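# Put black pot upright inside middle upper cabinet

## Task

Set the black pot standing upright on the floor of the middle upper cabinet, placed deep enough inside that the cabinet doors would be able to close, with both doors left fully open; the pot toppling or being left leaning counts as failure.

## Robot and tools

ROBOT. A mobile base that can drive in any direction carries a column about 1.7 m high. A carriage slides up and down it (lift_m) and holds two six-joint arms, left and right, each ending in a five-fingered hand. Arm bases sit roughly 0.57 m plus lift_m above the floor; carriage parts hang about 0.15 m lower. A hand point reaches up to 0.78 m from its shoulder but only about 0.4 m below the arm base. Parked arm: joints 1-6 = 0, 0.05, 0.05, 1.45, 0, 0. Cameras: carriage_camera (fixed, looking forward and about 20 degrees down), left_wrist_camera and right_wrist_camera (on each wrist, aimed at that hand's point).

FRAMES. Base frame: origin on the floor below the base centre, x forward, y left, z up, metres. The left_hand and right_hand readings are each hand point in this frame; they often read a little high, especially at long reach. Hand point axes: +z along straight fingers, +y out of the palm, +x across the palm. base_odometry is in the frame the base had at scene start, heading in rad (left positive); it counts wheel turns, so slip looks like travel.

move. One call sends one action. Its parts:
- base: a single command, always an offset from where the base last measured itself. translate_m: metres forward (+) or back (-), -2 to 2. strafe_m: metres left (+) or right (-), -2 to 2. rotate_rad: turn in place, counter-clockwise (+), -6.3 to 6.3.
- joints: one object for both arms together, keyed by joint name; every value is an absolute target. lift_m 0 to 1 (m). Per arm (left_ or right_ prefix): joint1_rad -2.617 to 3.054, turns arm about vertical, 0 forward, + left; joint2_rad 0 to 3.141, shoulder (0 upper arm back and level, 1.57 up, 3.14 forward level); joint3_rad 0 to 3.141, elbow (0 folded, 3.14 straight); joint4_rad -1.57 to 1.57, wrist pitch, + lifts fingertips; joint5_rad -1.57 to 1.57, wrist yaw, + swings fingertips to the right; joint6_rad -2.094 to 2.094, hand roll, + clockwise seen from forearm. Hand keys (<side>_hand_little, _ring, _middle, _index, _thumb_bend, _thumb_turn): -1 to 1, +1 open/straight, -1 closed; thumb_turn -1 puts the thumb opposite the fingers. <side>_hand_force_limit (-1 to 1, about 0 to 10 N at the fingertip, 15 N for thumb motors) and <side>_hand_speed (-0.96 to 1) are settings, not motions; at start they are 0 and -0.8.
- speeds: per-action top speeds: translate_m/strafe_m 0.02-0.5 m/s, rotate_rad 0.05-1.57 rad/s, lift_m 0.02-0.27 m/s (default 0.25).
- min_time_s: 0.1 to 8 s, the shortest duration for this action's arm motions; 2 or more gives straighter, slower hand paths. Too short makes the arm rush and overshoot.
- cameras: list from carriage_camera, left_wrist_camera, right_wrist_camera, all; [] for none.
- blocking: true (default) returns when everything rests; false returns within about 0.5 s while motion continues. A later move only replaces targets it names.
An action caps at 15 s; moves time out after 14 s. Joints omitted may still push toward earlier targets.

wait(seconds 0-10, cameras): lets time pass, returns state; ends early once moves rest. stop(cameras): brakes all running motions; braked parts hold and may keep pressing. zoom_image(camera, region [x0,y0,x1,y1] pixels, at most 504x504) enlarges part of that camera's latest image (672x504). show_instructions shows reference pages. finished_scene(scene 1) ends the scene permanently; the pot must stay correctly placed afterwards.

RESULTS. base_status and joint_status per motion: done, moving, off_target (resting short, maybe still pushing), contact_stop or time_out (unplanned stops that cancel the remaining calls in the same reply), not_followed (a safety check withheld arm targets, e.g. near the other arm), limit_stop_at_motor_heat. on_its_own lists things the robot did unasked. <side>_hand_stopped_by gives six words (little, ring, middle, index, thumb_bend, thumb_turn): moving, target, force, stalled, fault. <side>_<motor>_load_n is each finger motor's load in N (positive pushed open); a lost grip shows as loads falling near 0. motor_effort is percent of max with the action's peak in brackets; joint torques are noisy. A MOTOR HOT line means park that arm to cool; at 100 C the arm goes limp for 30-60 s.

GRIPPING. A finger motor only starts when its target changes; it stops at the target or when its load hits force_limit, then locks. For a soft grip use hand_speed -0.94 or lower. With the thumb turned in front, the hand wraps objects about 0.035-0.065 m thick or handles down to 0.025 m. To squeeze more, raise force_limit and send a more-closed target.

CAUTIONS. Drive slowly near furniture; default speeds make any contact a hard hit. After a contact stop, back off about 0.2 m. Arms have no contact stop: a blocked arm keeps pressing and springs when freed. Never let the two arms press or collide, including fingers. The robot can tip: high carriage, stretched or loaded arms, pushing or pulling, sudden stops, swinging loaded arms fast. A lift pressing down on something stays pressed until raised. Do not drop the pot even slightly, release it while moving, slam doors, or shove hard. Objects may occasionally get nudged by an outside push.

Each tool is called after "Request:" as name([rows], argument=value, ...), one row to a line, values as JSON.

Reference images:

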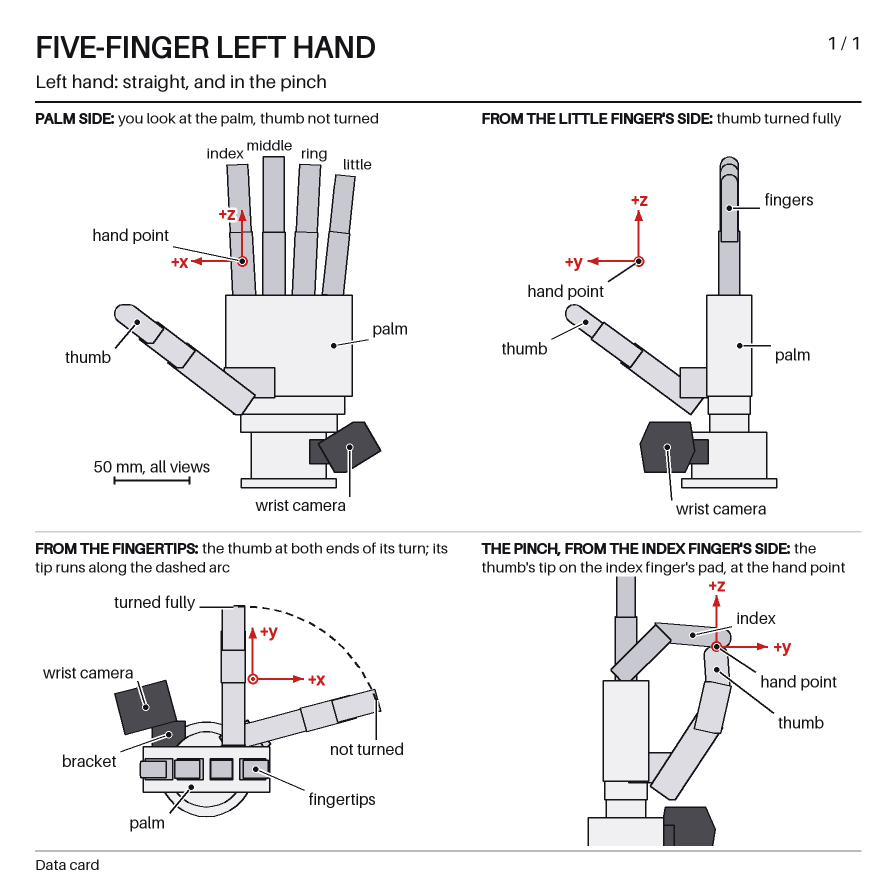

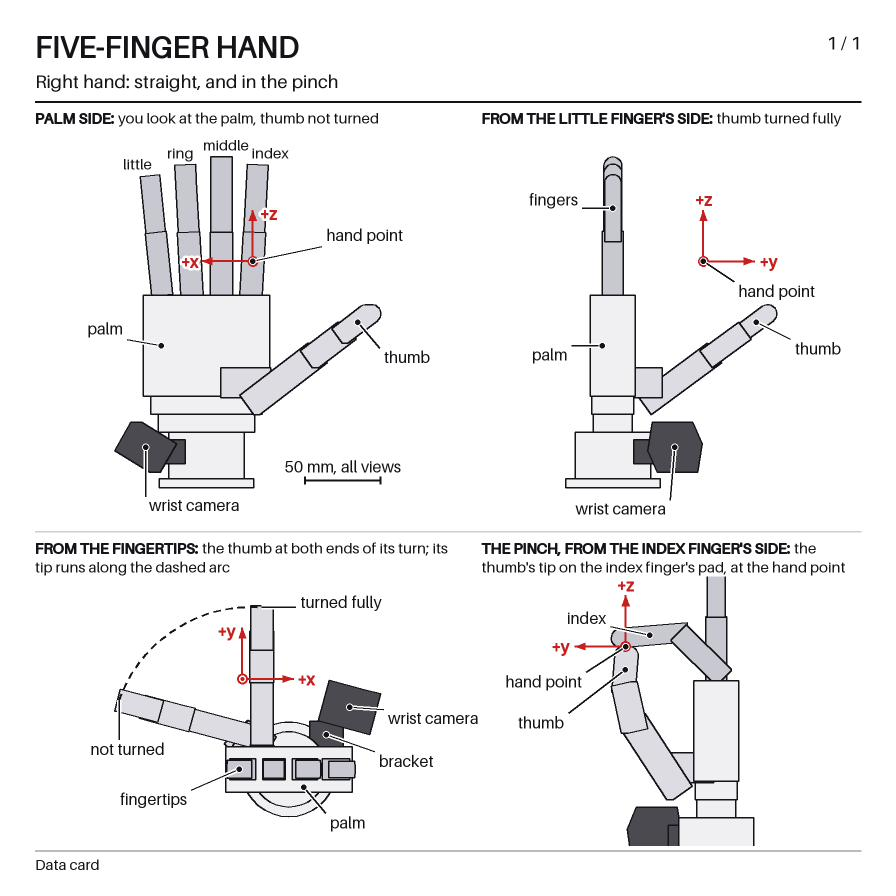

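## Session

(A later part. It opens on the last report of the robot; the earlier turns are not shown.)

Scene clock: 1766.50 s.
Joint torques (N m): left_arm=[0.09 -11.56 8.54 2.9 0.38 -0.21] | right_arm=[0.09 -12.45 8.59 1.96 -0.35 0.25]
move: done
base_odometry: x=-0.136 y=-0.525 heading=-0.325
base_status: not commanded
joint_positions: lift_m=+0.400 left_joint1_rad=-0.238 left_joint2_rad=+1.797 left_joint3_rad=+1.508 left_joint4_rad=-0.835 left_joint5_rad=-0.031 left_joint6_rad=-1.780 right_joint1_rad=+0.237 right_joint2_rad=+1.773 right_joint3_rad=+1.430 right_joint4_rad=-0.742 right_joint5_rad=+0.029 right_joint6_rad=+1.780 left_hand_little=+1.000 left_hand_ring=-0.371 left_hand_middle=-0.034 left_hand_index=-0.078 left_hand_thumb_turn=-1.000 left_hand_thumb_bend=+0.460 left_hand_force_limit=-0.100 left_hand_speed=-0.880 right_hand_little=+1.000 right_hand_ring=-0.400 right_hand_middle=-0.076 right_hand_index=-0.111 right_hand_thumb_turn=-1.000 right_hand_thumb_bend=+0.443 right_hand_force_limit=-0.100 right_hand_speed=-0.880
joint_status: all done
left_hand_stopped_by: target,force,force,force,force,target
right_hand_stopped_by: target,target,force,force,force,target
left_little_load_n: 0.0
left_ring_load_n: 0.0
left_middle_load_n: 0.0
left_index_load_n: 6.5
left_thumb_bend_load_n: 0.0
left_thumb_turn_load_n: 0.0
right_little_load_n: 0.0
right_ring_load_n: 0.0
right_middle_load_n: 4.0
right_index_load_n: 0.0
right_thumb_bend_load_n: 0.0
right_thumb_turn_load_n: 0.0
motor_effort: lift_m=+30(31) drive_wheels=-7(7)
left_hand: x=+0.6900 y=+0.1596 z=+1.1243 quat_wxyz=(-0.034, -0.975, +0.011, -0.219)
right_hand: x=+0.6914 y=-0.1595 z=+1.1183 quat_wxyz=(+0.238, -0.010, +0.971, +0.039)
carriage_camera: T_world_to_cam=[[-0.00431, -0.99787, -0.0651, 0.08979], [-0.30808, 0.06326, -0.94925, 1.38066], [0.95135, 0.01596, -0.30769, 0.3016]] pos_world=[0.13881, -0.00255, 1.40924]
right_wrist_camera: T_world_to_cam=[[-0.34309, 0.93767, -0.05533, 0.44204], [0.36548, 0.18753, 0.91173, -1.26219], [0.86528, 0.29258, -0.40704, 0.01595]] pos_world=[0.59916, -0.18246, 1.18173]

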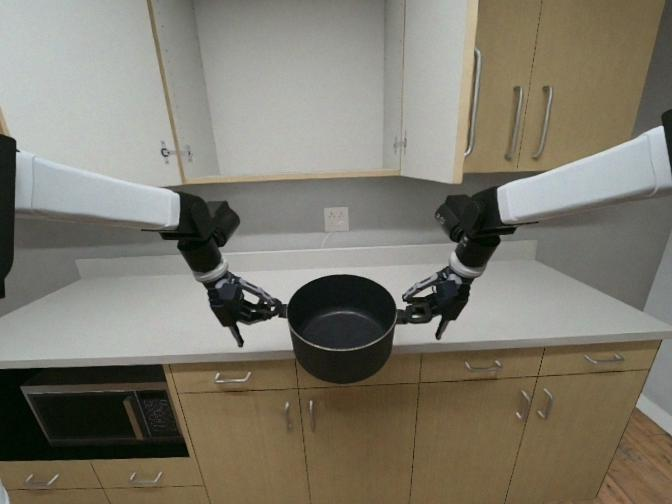

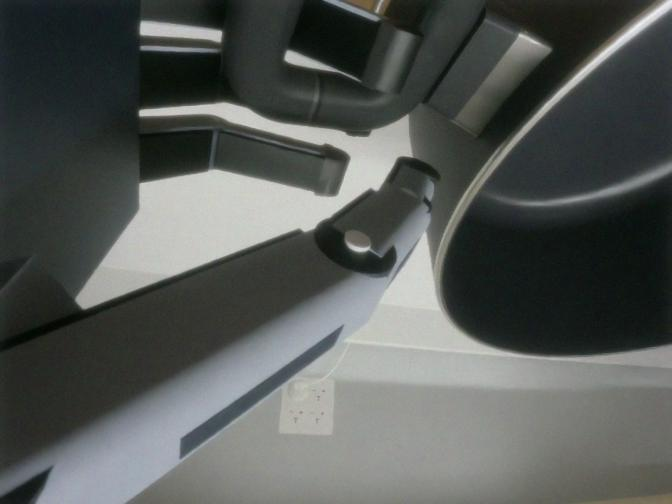

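Request:
move(base={"strafe_m": 0.15}, speeds={"strafe_m": 0.06})

Request:
move(base={"translate_m": 0.25}, speeds={"translate_m": 0.07}, cameras=["carriage_camera", "right_wrist_camera", "left_wrist_camera"])

Scene clock: 1776.67 s.
Joint torques (N m): left_arm=[0.12 -11.58 8.49 2.92 0.39 -0.2] | right_arm=[0.12 -12.38 8.57 1.97 -0.36 0.24]
move: done
base_odometry: x=-0.088 y=-0.382 heading=-0.327
base_status: done
joint_positions: lift_m=+0.400 left_joint1_rad=-0.237 left_joint2_rad=+1.797 left_joint3_rad=+1.508 left_joint4_rad=-0.834 left_joint5_rad=-0.031 left_joint6_rad=-1.781 right_joint1_rad=+0.238 right_joint2_rad=+1.773 right_joint3_rad=+1.430 right_joint4_rad=-0.743 right_joint5_rad=+0.030 right_joint6_rad=+1.782 left_hand_little=+1.000 left_hand_ring=-0.371 left_hand_middle=-0.034 left_hand_index=-0.078 left_hand_thumb_turn=-1.000 left_hand_thumb_bend=+0.460 left_hand_force_limit=-0.100 left_hand_speed=-0.880 right_hand_little=+1.000 right_hand_ring=-0.399 right_hand_middle=-0.076 right_hand_index=-0.111 right_hand_thumb_turn=-1.000 right_hand_thumb_bend=+0.443 right_hand_force_limit=-0.100 right_hand_speed=-0.880
joint_status: not commanded
left_hand_stopped_by: target,force,force,force,force,target
right_hand_stopped_by: target,target,force,force,force,target
left_little_load_n: 0.0
left_ring_load_n: 0.0
left_middle_load_n: 0.0
left_index_load_n: 6.0
left_thumb_bend_load_n: 0.0
left_thumb_turn_load_n: 0.0
right_little_load_n: 0.0
right_ring_load_n: 0.5
right_middle_load_n: 3.5
right_index_load_n: 0.0
right_thumb_bend_load_n: 0.0
right_thumb_turn_load_n: 0.0
motor_effort: lift_m=+30(30) drive_wheels=-7(14)
left_hand: x=+0.6903 y=+0.1602 z=+1.1244 quat_wxyz=(-0.034, -0.975, +0.010, -0.220)
right_hand: x=+0.6912 y=-0.1596 z=+1.1180 quat_wxyz=(+0.237, -0.009, +0.971, +0.039)
pictures: none

Scene clock: 1780.83 s.
Joint torques (N m): left_arm=[-0.14 -11.48 8.5 2.89 0.38 -0.2] | right_arm=[0.08 -12.4 8.53 1.96 -0.34 0.24]
move: done
base_odometry: x=+0.149 y=-0.462 heading=-0.326
base_status: done
joint_positions: lift_m=+0.400 left_joint1_rad=-0.237 left_joint2_rad=+1.797 left_joint3_rad=+1.508 left_joint4_rad=-0.834 left_joint5_rad=-0.031 left_joint6_rad=-1.781 right_joint1_rad=+0.238 right_joint2_rad=+1.773 right_joint3_rad=+1.430 right_joint4_rad=-0.743 right_joint5_rad=+0.028 right_joint6_rad=+1.782 left_hand_little=+1.000 left_hand_ring=-0.371 left_hand_middle=-0.034 left_hand_index=-0.078 left_hand_thumb_turn=-1.000 left_hand_thumb_bend=+0.460 left_hand_force_limit=-0.100 left_hand_speed=-0.880 right_hand_little=+1.000 right_hand_ring=-0.400 right_hand_middle=-0.076 right_hand_index=-0.111 right_hand_thumb_turn=-1.000 right_hand_thumb_bend=+0.443 right_hand_force_limit=-0.100 right_hand_speed=-0.880
joint_status: not commanded
left_hand_stopped_by: target,force,force,force,force,target
right_hand_stopped_by: target,target,force,force,force,target
left_little_load_n: 0.0
left_ring_load_n: 0.0
left_middle_load_n: 0.0
left_index_load_n: 6.0
left_thumb_bend_load_n: 0.0
left_thumb_turn_load_n: 0.0
right_little_load_n: 0.0
right_ring_load_n: 0.0
right_middle_load_n: 4.0
right_index_load_n: -0.5
right_thumb_bend_load_n: 0.0
right_thumb_turn_load_n: 0.0
motor_effort: lift_m=+29(30) drive_wheels=-6(10)
left_hand: x=+0.6903 y=+0.1601 z=+1.1244 quat_wxyz=(-0.035, -0.975, +0.010, -0.220)
right_hand: x=+0.6911 y=-0.1592 z=+1.1182 quat_wxyz=(+0.237, -0.010, +0.971, +0.040)
pictures: carriage_camera, left_wrist_camera, right_wrist_camera
carriage_camera: T_world_to_cam=[[-0.00431, -0.99787, -0.0651, 0.08979], [-0.30808, 0.06326, -0.94925, 1.38066], [0.95135, 0.01596, -0.30769, 0.3016]] pos_world=[0.13881, -0.00255, 1.40924]
left_wrist_camera: T_world_to_cam=[[0.21541, 0.97563, 0.04172, -0.35983], [0.6231, -0.17022, 0.76339, -1.24313], [0.75189, -0.13845, -0.64459, 0.3397]] pos_world=[0.5967, 0.18648, 1.18297]
right_wrist_camera: T_world_to_cam=[[-0.34271, 0.93791, -0.05358, 0.43954], [0.36689, 0.18613, 0.91146, -1.26292], [0.86484, 0.29271, -0.40789, 0.01737]] pos_world=[0.59896, -0.18226, 1.18173]

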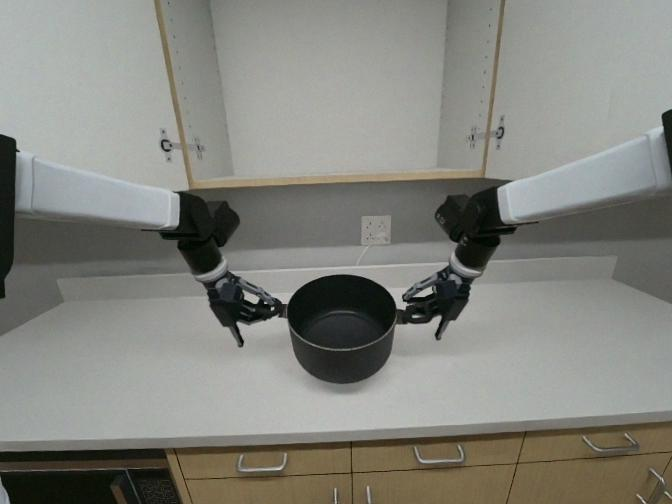

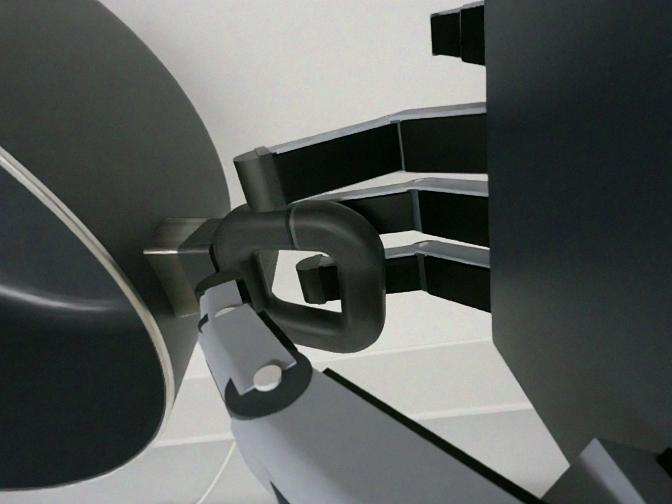

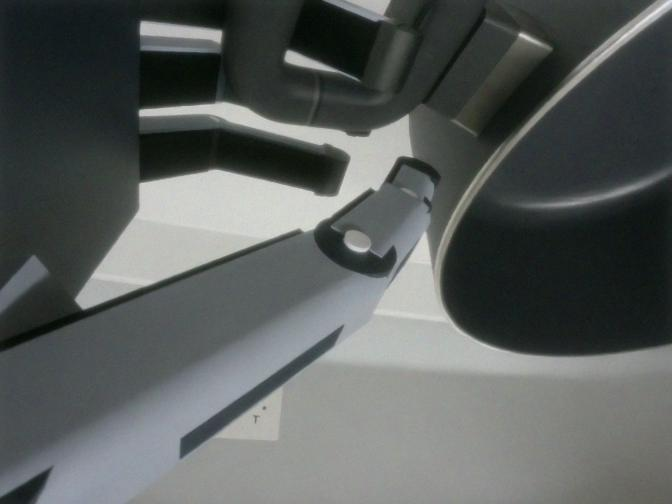

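Request:
move(joints={"lift_m": 0.335}, speeds={"lift_m": 0.06})

Request:
move(joints={"lift_m": 0.305}, speeds={"lift_m": 0.02}, cameras=["all"])

Request:
zoom_image(camera="carriage_camera", region=[200, 200, 480, 480])

Scene clock: 1809.40 s.
Joint torques (N m): left_arm=[-0.05 -11.66 8.44 2.87 0.38 -0.19] | right_arm=[0.08 -12.37 8.55 1.97 -0.33 0.23]
move: done
base_odometry: x=+0.149 y=-0.462 heading=-0.326
base_status: not commanded
joint_positions: lift_m=+0.335 left_joint1_rad=-0.237 left_joint2_rad=+1.797 left_joint3_rad=+1.508 left_joint4_rad=-0.828 left_joint5_rad=-0.030 left_joint6_rad=-1.781 right_joint1_rad=+0.238 right_joint2_rad=+1.773 right_joint3_rad=+1.430 right_joint4_rad=-0.743 right_joint5_rad=+0.027 right_joint6_rad=+1.782 left_hand_little=+1.000 left_hand_ring=-0.371 left_hand_middle=-0.034 left_hand_index=-0.078 left_hand_thumb_turn=-1.000 left_hand_thumb_bend=+0.460 left_hand_force_limit=-0.100 left_hand_speed=-0.880 right_hand_little=+1.000 right_hand_ring=-0.400 right_hand_middle=-0.076 right_hand_index=-0.111 right_hand_thumb_turn=-1.000 right_hand_thumb_bend=+0.443 right_hand_force_limit=-0.100 right_hand_speed=-0.880
joint_status: all done
left_hand_stopped_by: target,force,force,force,force,target
right_hand_stopped_by: target,target,force,force,force,target
left_little_load_n: 0.0
left_ring_load_n: 0.0
left_middle_load_n: 0.0
left_index_load_n: 5.5
left_thumb_bend_load_n: 0.0
left_thumb_turn_load_n: 0.0
right_little_load_n: 0.0
right_ring_load_n: -1.5
right_middle_load_n: 4.5
right_index_load_n: 0.5
right_thumb_bend_load_n: 0.0
right_thumb_turn_load_n: -0.5
motor_effort: lift_m=+29(30) drive_wheels=+5(6)
left_hand: x=+0.6916 y=+0.1597 z=+1.0605 quat_wxyz=(-0.035, -0.974, +0.010, -0.222)
right_hand: x=+0.6910 y=-0.1590 z=+1.0533 quat_wxyz=(+0.237, -0.010, +0.971, +0.041)
pictures: none

Scene clock: 1811.23 s.
Joint torques (N m): left_arm=[-0.18 -11.6 8.47 2.51 0.42 -0.12] | right_arm=[0.08 -11.63 8.65 1.54 -0.33 0.21]
move: done
base_odometry: x=+0.149 y=-0.462 heading=-0.326
base_status: not commanded
joint_positions: lift_m=+0.305 left_joint1_rad=-0.235 left_joint2_rad=+1.797 left_joint3_rad=+1.508 left_joint4_rad=-0.792 left_joint5_rad=-0.036 left_joint6_rad=-1.788 right_joint1_rad=+0.238 right_joint2_rad=+1.764 right_joint3_rad=+1.430 right_joint4_rad=-0.684 right_joint5_rad=+0.027 right_joint6_rad=+1.783 left_hand_little=+1.000 left_hand_ring=-0.371 left_hand_middle=-0.034 left_hand_index=-0.078 left_hand_thumb_turn=-1.000 left_hand_thumb_bend=+0.460 left_hand_force_limit=-0.100 left_hand_speed=-0.880 right_hand_little=+1.000 right_hand_ring=-0.400 right_hand_middle=-0.077 right_hand_index=-0.111 right_hand_thumb_turn=-1.000 right_hand_thumb_bend=+0.443 right_hand_force_limit=-0.100 right_hand_speed=-0.880
joint_status: all done
left_hand_stopped_by: target,force,force,force,force,target
right_hand_stopped_by: target,target,force,force,force,target
left_little_load_n: 0.0
left_ring_load_n: 0.0
left_middle_load_n: 1.5
left_index_load_n: 1.5
left_thumb_bend_load_n: 0.0
left_thumb_turn_load_n: 0.0
right_little_load_n: 0.0
right_ring_load_n: -1.5
right_middle_load_n: 0.5
right_index_load_n: 0.0
right_thumb_bend_load_n: 0.0
right_thumb_turn_load_n: 0.0
on_its_own: right_joint4_rad moved +0.059 to your old target -0.650
motor_effort: lift_m=+26(28) drive_wheels=+5(5)
left_hand: x=+0.7006 y=+0.1601 z=+1.0366 quat_wxyz=(-0.037, -0.970, +0.004, -0.240)
right_hand: x=+0.7034 y=-0.1562 z=+1.0385 quat_wxyz=(+0.269, -0.008, +0.962, +0.048)
pictures: carriage_camera, left_wrist_camera, right_wrist_camera
carriage_camera: T_world_to_cam=[[-0.00431, -0.99787, -0.0651, 0.08363], [-0.30808, 0.06326, -0.94925, 1.29086], [0.95135, 0.01596, -0.30769, 0.27249]] pos_world=[0.13881, -0.00255, 1.31464]
left_wrist_camera: T_world_to_cam=[[0.20268, 0.97834, 0.04211, -0.35036], [0.59219, -0.15671, 0.79041, -1.19097], [0.77989, -0.13526, -0.61112, 0.22055]] pos_world=[0.60428, 0.18597, 1.0909]
right_wrist_camera: T_world_to_cam=[[-0.33772, 0.93936, -0.05954, 0.4395], [0.30501, 0.16906, 0.93722, -1.18133], [0.89046, 0.29836, -0.3436, -0.11051]] pos_world=[0.60714, -0.18017, 1.09537]

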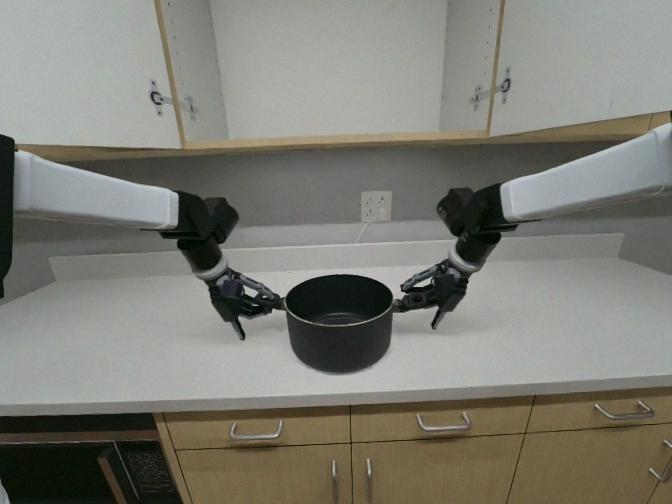

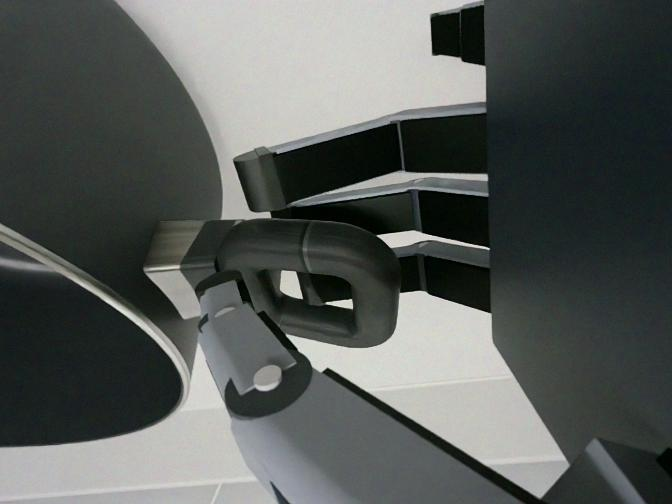

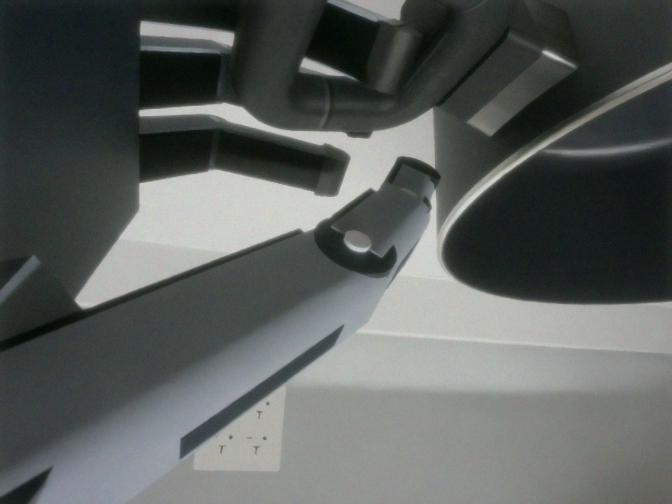

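Scaled by 1.800 from the camera's image (finer frame: 960x720).

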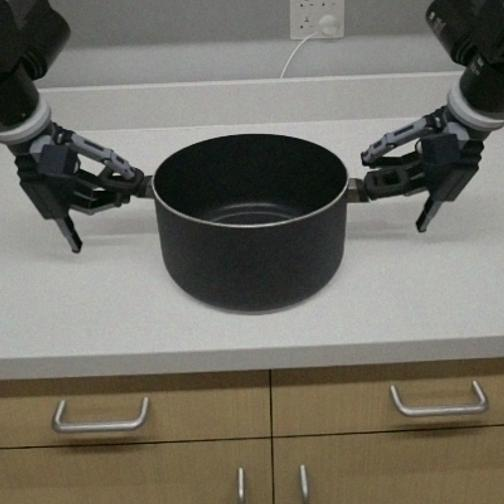

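Request:
move(joints={"left_hand_speed": -0.7, "right_hand_speed": -0.7, "left_hand_thumb_bend": 1, "right_hand_thumb_bend": 1, "left_hand_index": 1, "left_hand_middle": 1, "left_hand_ring": 1, "right_hand_index": 1, "right_hand_middle": 1, "right_hand_ring": 1}, cameras=["all"])

Request:
zoom_image(camera="carriage_camera", region=[200, 200, 480, 480])

Scene clock: 1818.87 s.
Joint torques (N m): left_arm=[-0.2 -11.41 8.5 1.89 0.21 -0.11] | right_arm=[0.27 -10.95 8.47 1.41 -0.15 0.15]
move: done
base_odometry: x=+0.149 y=-0.462 heading=-0.326
base_status: not commanded
joint_positions: lift_m=+0.305 left_joint1_rad=-0.235 left_joint2_rad=+1.794 left_joint3_rad=+1.509 left_joint4_rad=-0.728 left_joint5_rad=-0.012 left_joint6_rad=-1.788 right_joint1_rad=+0.235 right_joint2_rad=+1.758 right_joint3_rad=+1.433 right_joint4_rad=-0.665 right_joint5_rad=+0.009 right_joint6_rad=+1.788 left_hand_little=+1.000 left_hand_ring=+1.000 left_hand_middle=+1.000 left_hand_index=+1.000 left_hand_thumb_turn=-1.000 left_hand_thumb_bend=+1.000 left_hand_force_limit=-0.100 left_hand_speed=-0.700 right_hand_little=+1.000 right_hand_ring=+1.000 right_hand_middle=+1.000 right_hand_index=+1.000 right_hand_thumb_turn=-1.000 right_hand_thumb_bend=+1.000 right_hand_force_limit=-0.100 right_hand_speed=-0.700
joint_status: all done
left_hand_stopped_by: target,target,target,target,target,target
right_hand_stopped_by: target,target,target,target,target,target
left_little_load_n: 0.0
left_ring_load_n: 0.0
left_middle_load_n: 0.0
left_index_load_n: 0.0
left_thumb_bend_load_n: 0.0
left_thumb_turn_load_n: 0.0
right_little_load_n: 0.0
right_ring_load_n: 0.0
right_middle_load_n: 0.0
right_index_load_n: 0.0
right_thumb_bend_load_n: 0.0
right_thumb_turn_load_n: -0.5
on_its_own: left_joint4_rad moved +0.064 to your old target -0.710
motor_effort: lift_m=+26(27) drive_wheels=+5(5)
left_hand: x=+0.7124 y=+0.1525 z=+1.0507 quat_wxyz=(-0.056, -0.961, +0.007, -0.270)
right_hand: x=+0.7068 y=-0.1531 z=+1.0466 quat_wxyz=(+0.280, -0.007, +0.958, +0.060)
pictures: carriage_camera, left_wrist_camera, right_wrist_camera
carriage_camera: T_world_to_cam=[[-0.00431, -0.99787, -0.0651, 0.08363], [-0.30808, 0.06326, -0.94925, 1.29086], [0.95135, 0.01596, -0.30769, 0.27249]] pos_world=[0.13881, -0.00255, 1.31464]
left_wrist_camera: T_world_to_cam=[[0.21256, 0.97695, 0.01954, -0.32899], [0.5402, -0.13415, 0.83078, -1.21916], [0.81425, -0.16603, -0.55626, 0.14153]] pos_world=[0.61328, 0.18136, 1.098]
right_wrist_camera: T_world_to_cam=[[-0.33974, 0.93946, -0.0446, 0.42409], [0.28359, 0.14754, 0.94753, -1.18936], [0.89675, 0.30926, -0.31654, -0.14282]] pos_world=[0.60944, -0.17877, 1.10066]

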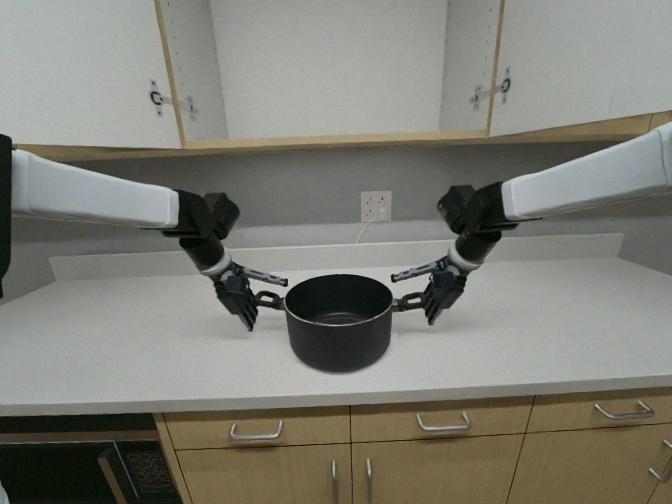

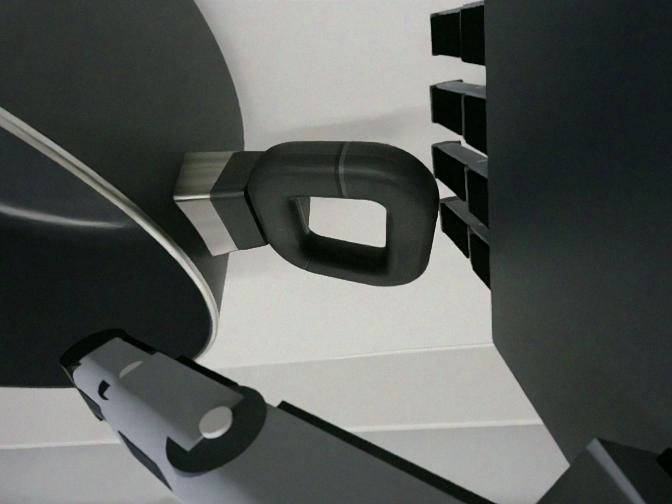

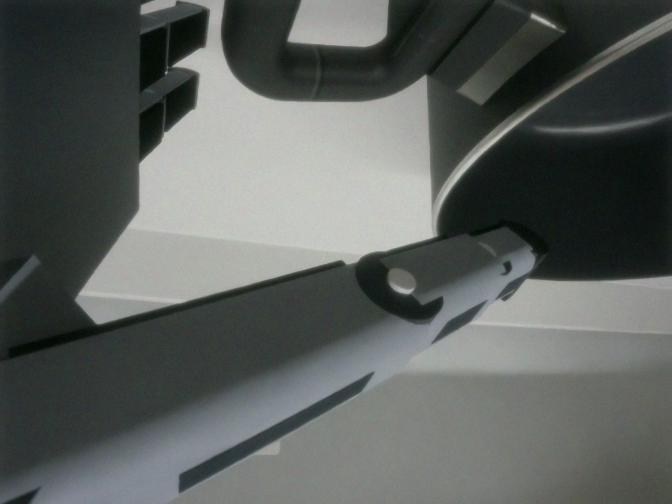

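Scaled by 1.800 from the camera's image (finer frame: 960x720).

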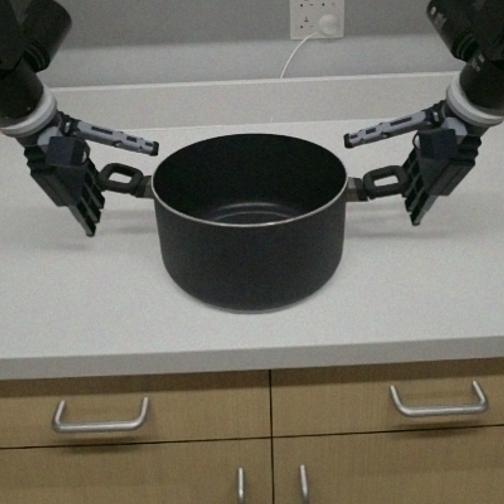

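Request:
move(joints={"left_joint1_rad": -0.193, "left_joint2_rad": 1.865, "left_joint3_rad": 1.612, "left_joint4_rad": -0.722, "left_joint6_rad": -1.685, "right_joint1_rad": 0.24, "right_joint2_rad": 1.665, "right_joint3_rad": 1.362, "right_joint4_rad": -0.647, "right_joint6_rad": 1.891}, min_time_s=1.5, cameras=["left_wrist_camera", "right_wrist_camera"])

Scene clock: 1866.80 s.
Joint torques (N m): left_arm=[0.7 -8.38 8.44 1.76 0.21 0.06] | right_arm=[0.27 -11.58 5.74 1.42 -0.15 0.18]
move: done
base_odometry: x=+0.149 y=-0.462 heading=-0.326
base_status: not commanded
joint_positions: lift_m=+0.305 left_joint1_rad=-0.199 left_joint2_rad=+1.858 left_joint3_rad=+1.582 left_joint4_rad=-0.728 left_joint5_rad=-0.012 left_joint6_rad=-1.693 right_joint1_rad=+0.235 right_joint2_rad=+1.693 right_joint3_rad=+1.372 right_joint4_rad=-0.661 right_joint5_rad=+0.009 right_joint6_rad=+1.883 left_hand_little=+1.000 left_hand_ring=+1.000 left_hand_middle=+1.000 left_hand_index=+1.000 left_hand_thumb_turn=-1.000 left_hand_thumb_bend=+1.000 left_hand_force_limit=-0.100 left_hand_speed=-0.700 right_hand_little=+1.000 right_hand_ring=+1.000 right_hand_middle=+1.000 right_hand_index=+1.000 right_hand_thumb_turn=-1.000 right_hand_thumb_bend=+1.000 right_hand_force_limit=-0.100 right_hand_speed=-0.700
joint_status: all done
left_hand_stopped_by: target,target,target,target,target,target
right_hand_stopped_by: target,target,target,target,target,target
left_little_load_n: 0.0
left_ring_load_n: 0.5
left_middle_load_n: 0.0
left_index_load_n: -0.5
left_thumb_bend_load_n: 0.0
left_thumb_turn_load_n: 0.0
right_little_load_n: 0.5
right_ring_load_n: 0.0
right_middle_load_n: 0.0
right_index_load_n: 0.0
right_thumb_bend_load_n: 0.0
right_thumb_turn_load_n: 0.0
motor_effort: lift_m=+26(27) drive_wheels=+5(5)
left_hand: x=+0.7309 y=+0.1635 z=+1.0476 quat_wxyz=(-0.039, -0.959, +0.035, -0.277)
right_hand: x=+0.6969 y=-0.1599 z=+1.0543 quat_wxyz=(+0.281, +0.038, +0.956, +0.074)
left_wrist_camera: T_world_to_cam=[[0.25502, 0.96438, 0.07028, -0.42585], [0.51728, -0.19747, 0.83272, -1.20003], [0.81694, -0.17601, -0.54921, 0.11876]] pos_world=[0.63233, 0.19461, 1.09444]
right_wrist_camera: T_world_to_cam=[[-0.265, 0.96423, 0.00665, 0.32526], [0.29568, 0.07469, 0.95236, -1.21799], [0.9178, 0.25434, -0.30489, -0.16507]] pos_world=[0.59782, -0.18066, 1.10747]

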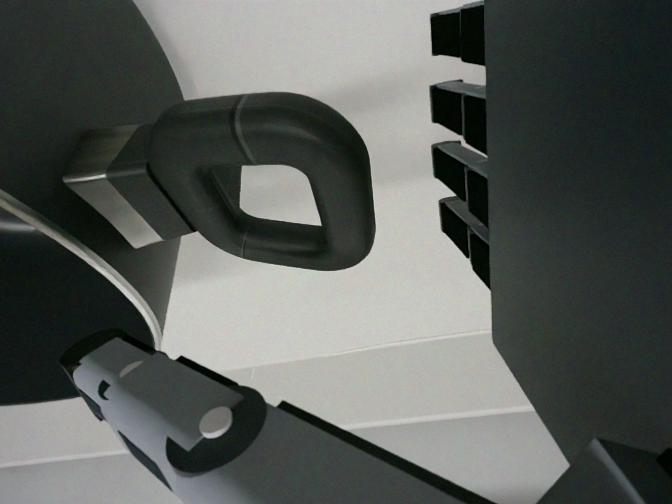

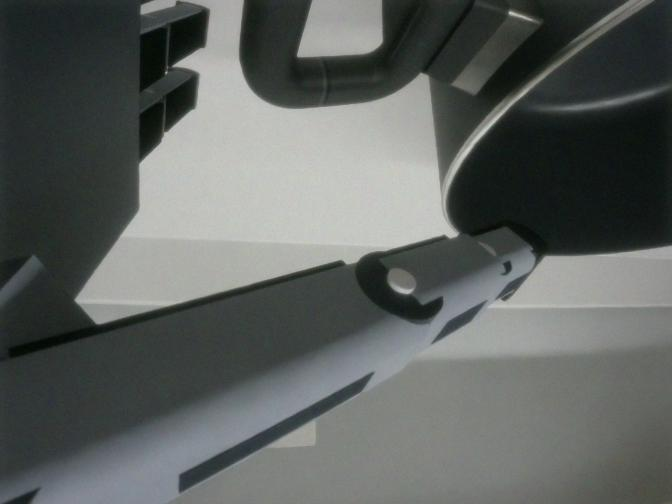

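Request:
move(joints={"lift_m": 0.280, "left_joint2_rad": 1.80, "left_joint3_rad": 1.545, "left_joint1_rad": -0.203}, min_time_s=1.5, speeds={"lift_m": 0.04}, cameras=["left_wrist_camera", "right_wrist_camera"])

Scene clock: 1880.00 s.
Joint torques (N m): left_arm=[-0.14 -12.07 5.74 1.73 0.2 0.05] | right_arm=[0.27 -11.18 5.91 1.4 -0.15 0.16]
move: done
base_odometry: x=+0.149 y=-0.462 heading=-0.326
base_status: not commanded
joint_positions: lift_m=+0.280 left_joint1_rad=-0.199 left_joint2_rad=+1.840 left_joint3_rad=+1.549 left_joint4_rad=-0.728 left_joint5_rad=-0.012 left_joint6_rad=-1.692 right_joint1_rad=+0.235 right_joint2_rad=+1.689 right_joint3_rad=+1.369 right_joint4_rad=-0.657 right_joint5_rad=+0.009 right_joint6_rad=+1.883 left_hand_little=+1.000 left_hand_ring=+1.000 left_hand_middle=+1.000 left_hand_index=+1.000 left_hand_thumb_turn=-1.000 left_hand_thumb_bend=+1.000 left_hand_force_limit=-0.100 left_hand_speed=-0.700 right_hand_little=+1.000 right_hand_ring=+1.000 right_hand_middle=+1.000 right_hand_index=+1.000 right_hand_thumb_turn=-1.000 right_hand_thumb_bend=+1.000 right_hand_force_limit=-0.100 right_hand_speed=-0.700
joint_status: all done
left_hand_stopped_by: target,target,target,target,target,target
right_hand_stopped_by: target,target,target,target,target,target
left_little_load_n: 0.0
left_ring_load_n: 0.0
left_middle_load_n: 0.0
left_index_load_n: 0.0
left_thumb_bend_load_n: 0.0
left_thumb_turn_load_n: 0.0
right_little_load_n: 0.0
right_ring_load_n: 0.0
right_middle_load_n: 0.0
right_index_load_n: 0.0
right_thumb_bend_load_n: 0.0
right_thumb_turn_load_n: 0.0
motor_effort: lift_m=+27(27) drive_wheels=+4(5)
left_hand: x=+0.7230 y=+0.1651 z=+1.0168 quat_wxyz=(-0.038, -0.962, +0.036, -0.269)
right_hand: x=+0.6968 y=-0.1599 z=+1.0308 quat_wxyz=(+0.283, +0.038, +0.955, +0.075)
left_wrist_camera: T_world_to_cam=[[0.25654, 0.96404, 0.06943, -0.42331], [0.53079, -0.20055, 0.82343, -1.16978], [0.80775, -0.17439, -0.56315, 0.12926]] pos_world=[0.62509, 0.19602, 1.06542]
right_wrist_camera: T_world_to_cam=[[-0.26465, 0.96432, 0.00722, 0.32452], [0.2912, 0.07277, 0.95389, -1.19437], [0.91933, 0.25455, -0.30007, -0.17821]] pos_world=[0.59752, -0.18066, 1.08348]

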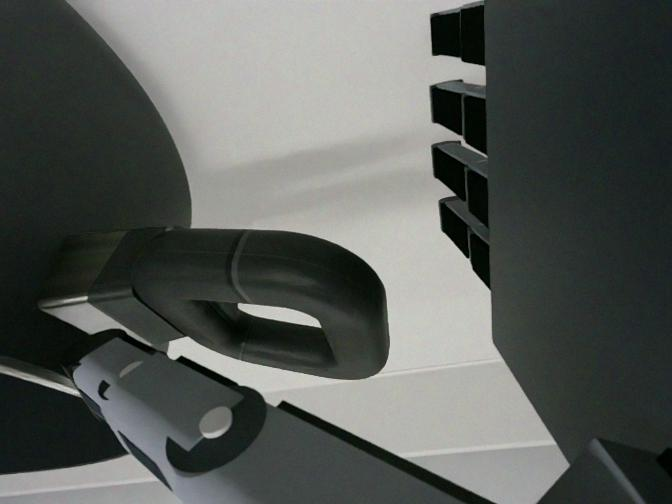

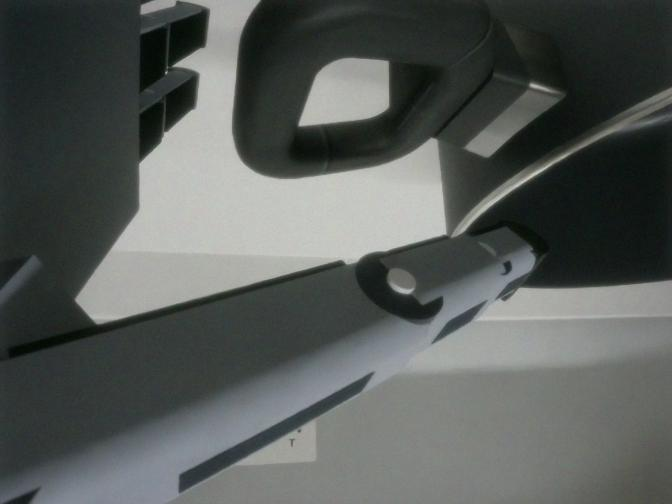

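Request:
move(joints={"lift_m": 0.282, "left_joint2_rad": 1.77}, min_time_s=1.0, speeds={"lift_m": 0.04}, cameras=["left_wrist_camera"])

Scene clock: 1903.43 s.
Joint torques (N m): left_arm=[-0.13 -11.78 5.89 1.78 0.2 0.05] | right_arm=[0.27 -10.97 6.04 1.4 -0.14 0.16]
move: done
base_odometry: x=+0.149 y=-0.462 heading=-0.326
base_status: not commanded
joint_positions: lift_m=+0.282 left_joint1_rad=-0.199 left_joint2_rad=+1.810 left_joint3_rad=+1.548 left_joint4_rad=-0.728 left_joint5_rad=-0.011 left_joint6_rad=-1.692 right_joint1_rad=+0.235 right_joint2_rad=+1.687 right_joint3_rad=+1.369 right_joint4_rad=-0.654 right_joint5_rad=+0.009 right_joint6_rad=+1.883 left_hand_little=+1.000 left_hand_ring=+1.000 left_hand_middle=+1.000 left_hand_index=+1.000 left_hand_thumb_turn=-1.000 left_hand_thumb_bend=+1.000 left_hand_force_limit=-0.100 left_hand_speed=-0.700 right_hand_little=+1.000 right_hand_ring=+1.000 right_hand_middle=+1.000 right_hand_index=+1.000 right_hand_thumb_turn=-1.000 right_hand_thumb_bend=+1.000 right_hand_force_limit=-0.100 right_hand_speed=-0.700
joint_status: all done
left_hand_stopped_by: target,target,target,target,target,target
right_hand_stopped_by: target,target,target,target,target,target
left_little_load_n: 0.0
left_ring_load_n: 0.0
left_middle_load_n: 0.0
left_index_load_n: 0.0
left_thumb_bend_load_n: 0.0
left_thumb_turn_load_n: 0.0
right_little_load_n: 0.0
right_ring_load_n: 0.0
right_middle_load_n: 0.0
right_index_load_n: 0.0
right_thumb_bend_load_n: -0.5
right_thumb_turn_load_n: 0.0
motor_effort: lift_m=+32(34) drive_wheels=+4(5)
left_hand: x=+0.7216 y=+0.1653 z=+1.0330 quat_wxyz=(-0.040, -0.957, +0.035, -0.284)
right_hand: x=+0.6973 y=-0.1597 z=+1.0339 quat_wxyz=(+0.285, +0.038, +0.955, +0.076)
left_wrist_camera: T_world_to_cam=[[0.25465, 0.96443, 0.07091, -0.42457], [0.50653, -0.19549, 0.83977, -1.18247], [0.82376, -0.17793, -0.53829, 0.10283]] pos_world=[0.62236, 0.19661, 1.07846]

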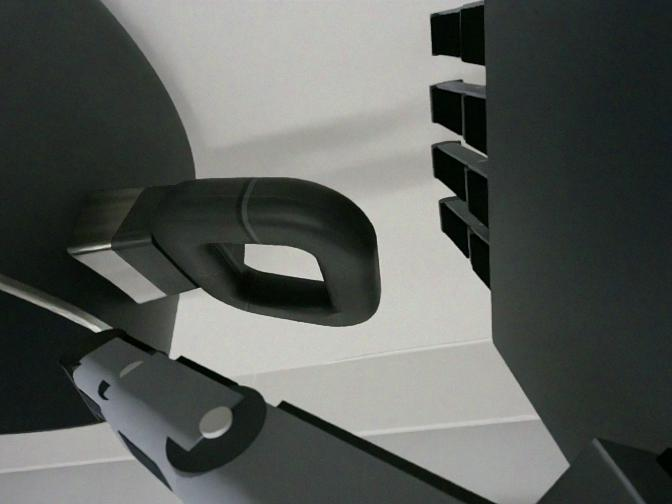

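Request:
move(joints={"lift_m": 0.275, "left_hand_speed": -0.88, "right_hand_speed": -0.88, "left_hand_force_limit": -0.4, "right_hand_force_limit": -0.4}, speeds={"lift_m": 0.04})

Request:
move(joints={"left_hand_middle": -0.6, "right_hand_middle": -0.6}, cameras=["left_wrist_camera", "right_wrist_camera"])

Scene clock: 1909.30 s.
Joint torques (N m): left_arm=[-0.1 -11.49 6.05 1.81 0.2 0.04] | right_arm=[0.27 -10.82 6.01 1.37 -0.14 0.16]
move: done
base_odometry: x=+0.149 y=-0.462 heading=-0.326
base_status: not commanded
joint_positions: lift_m=+0.275 left_joint1_rad=-0.199 left_joint2_rad=+1.806 left_joint3_rad=+1.545 left_joint4_rad=-0.729 left_joint5_rad=-0.011 left_joint6_rad=-1.692 right_joint1_rad=+0.235 right_joint2_rad=+1.686 right_joint3_rad=+1.369 right_joint4_rad=-0.653 right_joint5_rad=+0.009 right_joint6_rad=+1.883 left_hand_little=+1.000 left_hand_ring=+1.000 left_hand_middle=+1.000 left_hand_index=+1.000 left_hand_thumb_turn=-1.000 left_hand_thumb_bend=+1.000 left_hand_force_limit=-0.400 left_hand_speed=-0.880 right_hand_little=+1.000 right_hand_ring=+1.000 right_hand_middle=+1.000 right_hand_index=+1.000 right_hand_thumb_turn=-1.000 right_hand_thumb_bend=+1.000 right_hand_force_limit=-0.400 right_hand_speed=-0.880
joint_status: all done
left_hand_stopped_by: target,target,target,target,target,target
right_hand_stopped_by: target,target,target,target,target,target
left_little_load_n: 0.0
left_ring_load_n: 0.0
left_middle_load_n: 0.0
left_index_load_n: 0.0
left_thumb_bend_load_n: 0.0
left_thumb_turn_load_n: -0.5
right_little_load_n: 0.0
right_ring_load_n: 0.0
right_middle_load_n: 0.0
right_index_load_n: 0.0
right_thumb_bend_load_n: 0.0
right_thumb_turn_load_n: 0.0
motor_effort: lift_m=+27(27) drive_wheels=-4(5)
left_hand: x=+0.7207 y=+0.1655 z=+1.0270 quat_wxyz=(-0.040, -0.958, +0.035, -0.283)
right_hand: x=+0.6974 y=-0.1597 z=+1.0278 quat_wxyz=(+0.286, +0.038, +0.954, +0.076)
pictures: none

Scene clock: 1914.57 s.
Joint torques (N m): left_arm=[-0.03 -11.48 6.26 1.82 0.21 0.04] | right_arm=[0.28 -10.8 6.43 1.37 -0.15 0.15]
move: off_target
base_odometry: x=+0.149 y=-0.462 heading=-0.326
base_status: not commanded
joint_positions: lift_m=+0.275 left_joint1_rad=-0.200 left_joint2_rad=+1.806 left_joint3_rad=+1.543 left_joint4_rad=-0.732 left_joint5_rad=-0.011 left_joint6_rad=-1.691 right_joint1_rad=+0.235 right_joint2_rad=+1.686 right_joint3_rad=+1.363 right_joint4_rad=-0.653 right_joint5_rad=+0.008 right_joint6_rad=+1.884 left_hand_little=+1.000 left_hand_ring=+1.000 left_hand_middle=-0.599 left_hand_index=+1.000 left_hand_thumb_turn=-1.000 left_hand_thumb_bend=+1.000 left_hand_force_limit=-0.400 left_hand_speed=-0.880 right_hand_little=+1.000 right_hand_ring=+1.000 right_hand_middle=-0.203 right_hand_index=+1.000 right_hand_thumb_turn=-1.000 right_hand_thumb_bend=+1.000 right_hand_force_limit=-0.400 right_hand_speed=-0.880
joint_status: right_hand_middle off_target (ended at -0.203, target -0.600); the others done
left_hand_stopped_by: target,target,target,target,target,target
right_hand_stopped_by: target,target,force,target,target,target
left_little_load_n: 0.0
left_ring_load_n: 0.0
left_middle_load_n: 2.0
left_index_load_n: 0.0
left_thumb_bend_load_n: 0.0
left_thumb_turn_load_n: 0.0
right_little_load_n: 0.0
right_ring_load_n: 0.0
right_middle_load_n: 2.0
right_index_load_n: 0.0
right_thumb_bend_load_n: 0.0
right_thumb_turn_load_n: 0.0
motor_effort: lift_m=+27(27) drive_wheels=+4(5)
left_hand: x=+0.7195 y=+0.1651 z=+1.0256 quat_wxyz=(-0.040, -0.958, +0.036, -0.281)
right_hand: x=+0.6962 y=-0.1599 z=+1.0253 quat_wxyz=(+0.283, +0.038, +0.955, +0.076)
left_wrist_camera: T_world_to_cam=[[0.25669, 0.96388, 0.07104, -0.42482], [0.51021, -0.19756, 0.83705, -1.17473], [0.82085, -0.17862, -0.54249, 0.10702]] pos_world=[0.62056, 0.19651, 1.07155]
right_wrist_camera: T_world_to_cam=[[-0.26453, 0.96435, 0.00772, 0.32388], [0.29027, 0.07199, 0.95423, -1.18877], [0.91966, 0.25466, -0.29896, -0.1806]] pos_world=[0.59682, -0.18076, 1.07788]

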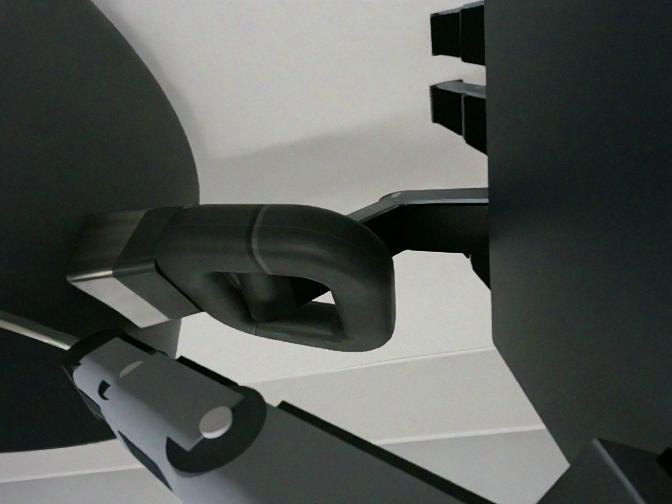

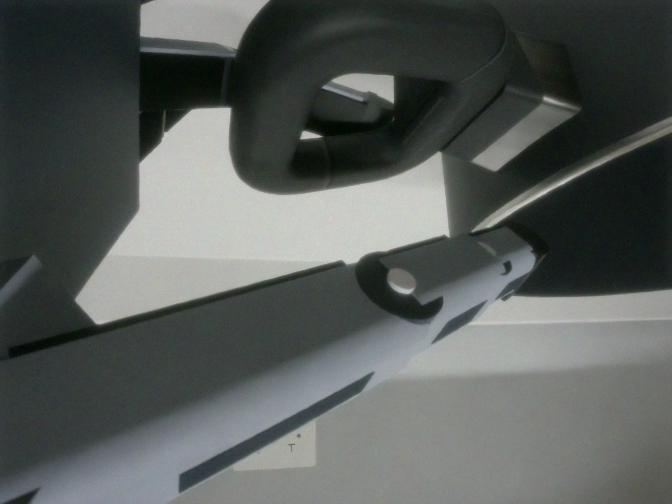

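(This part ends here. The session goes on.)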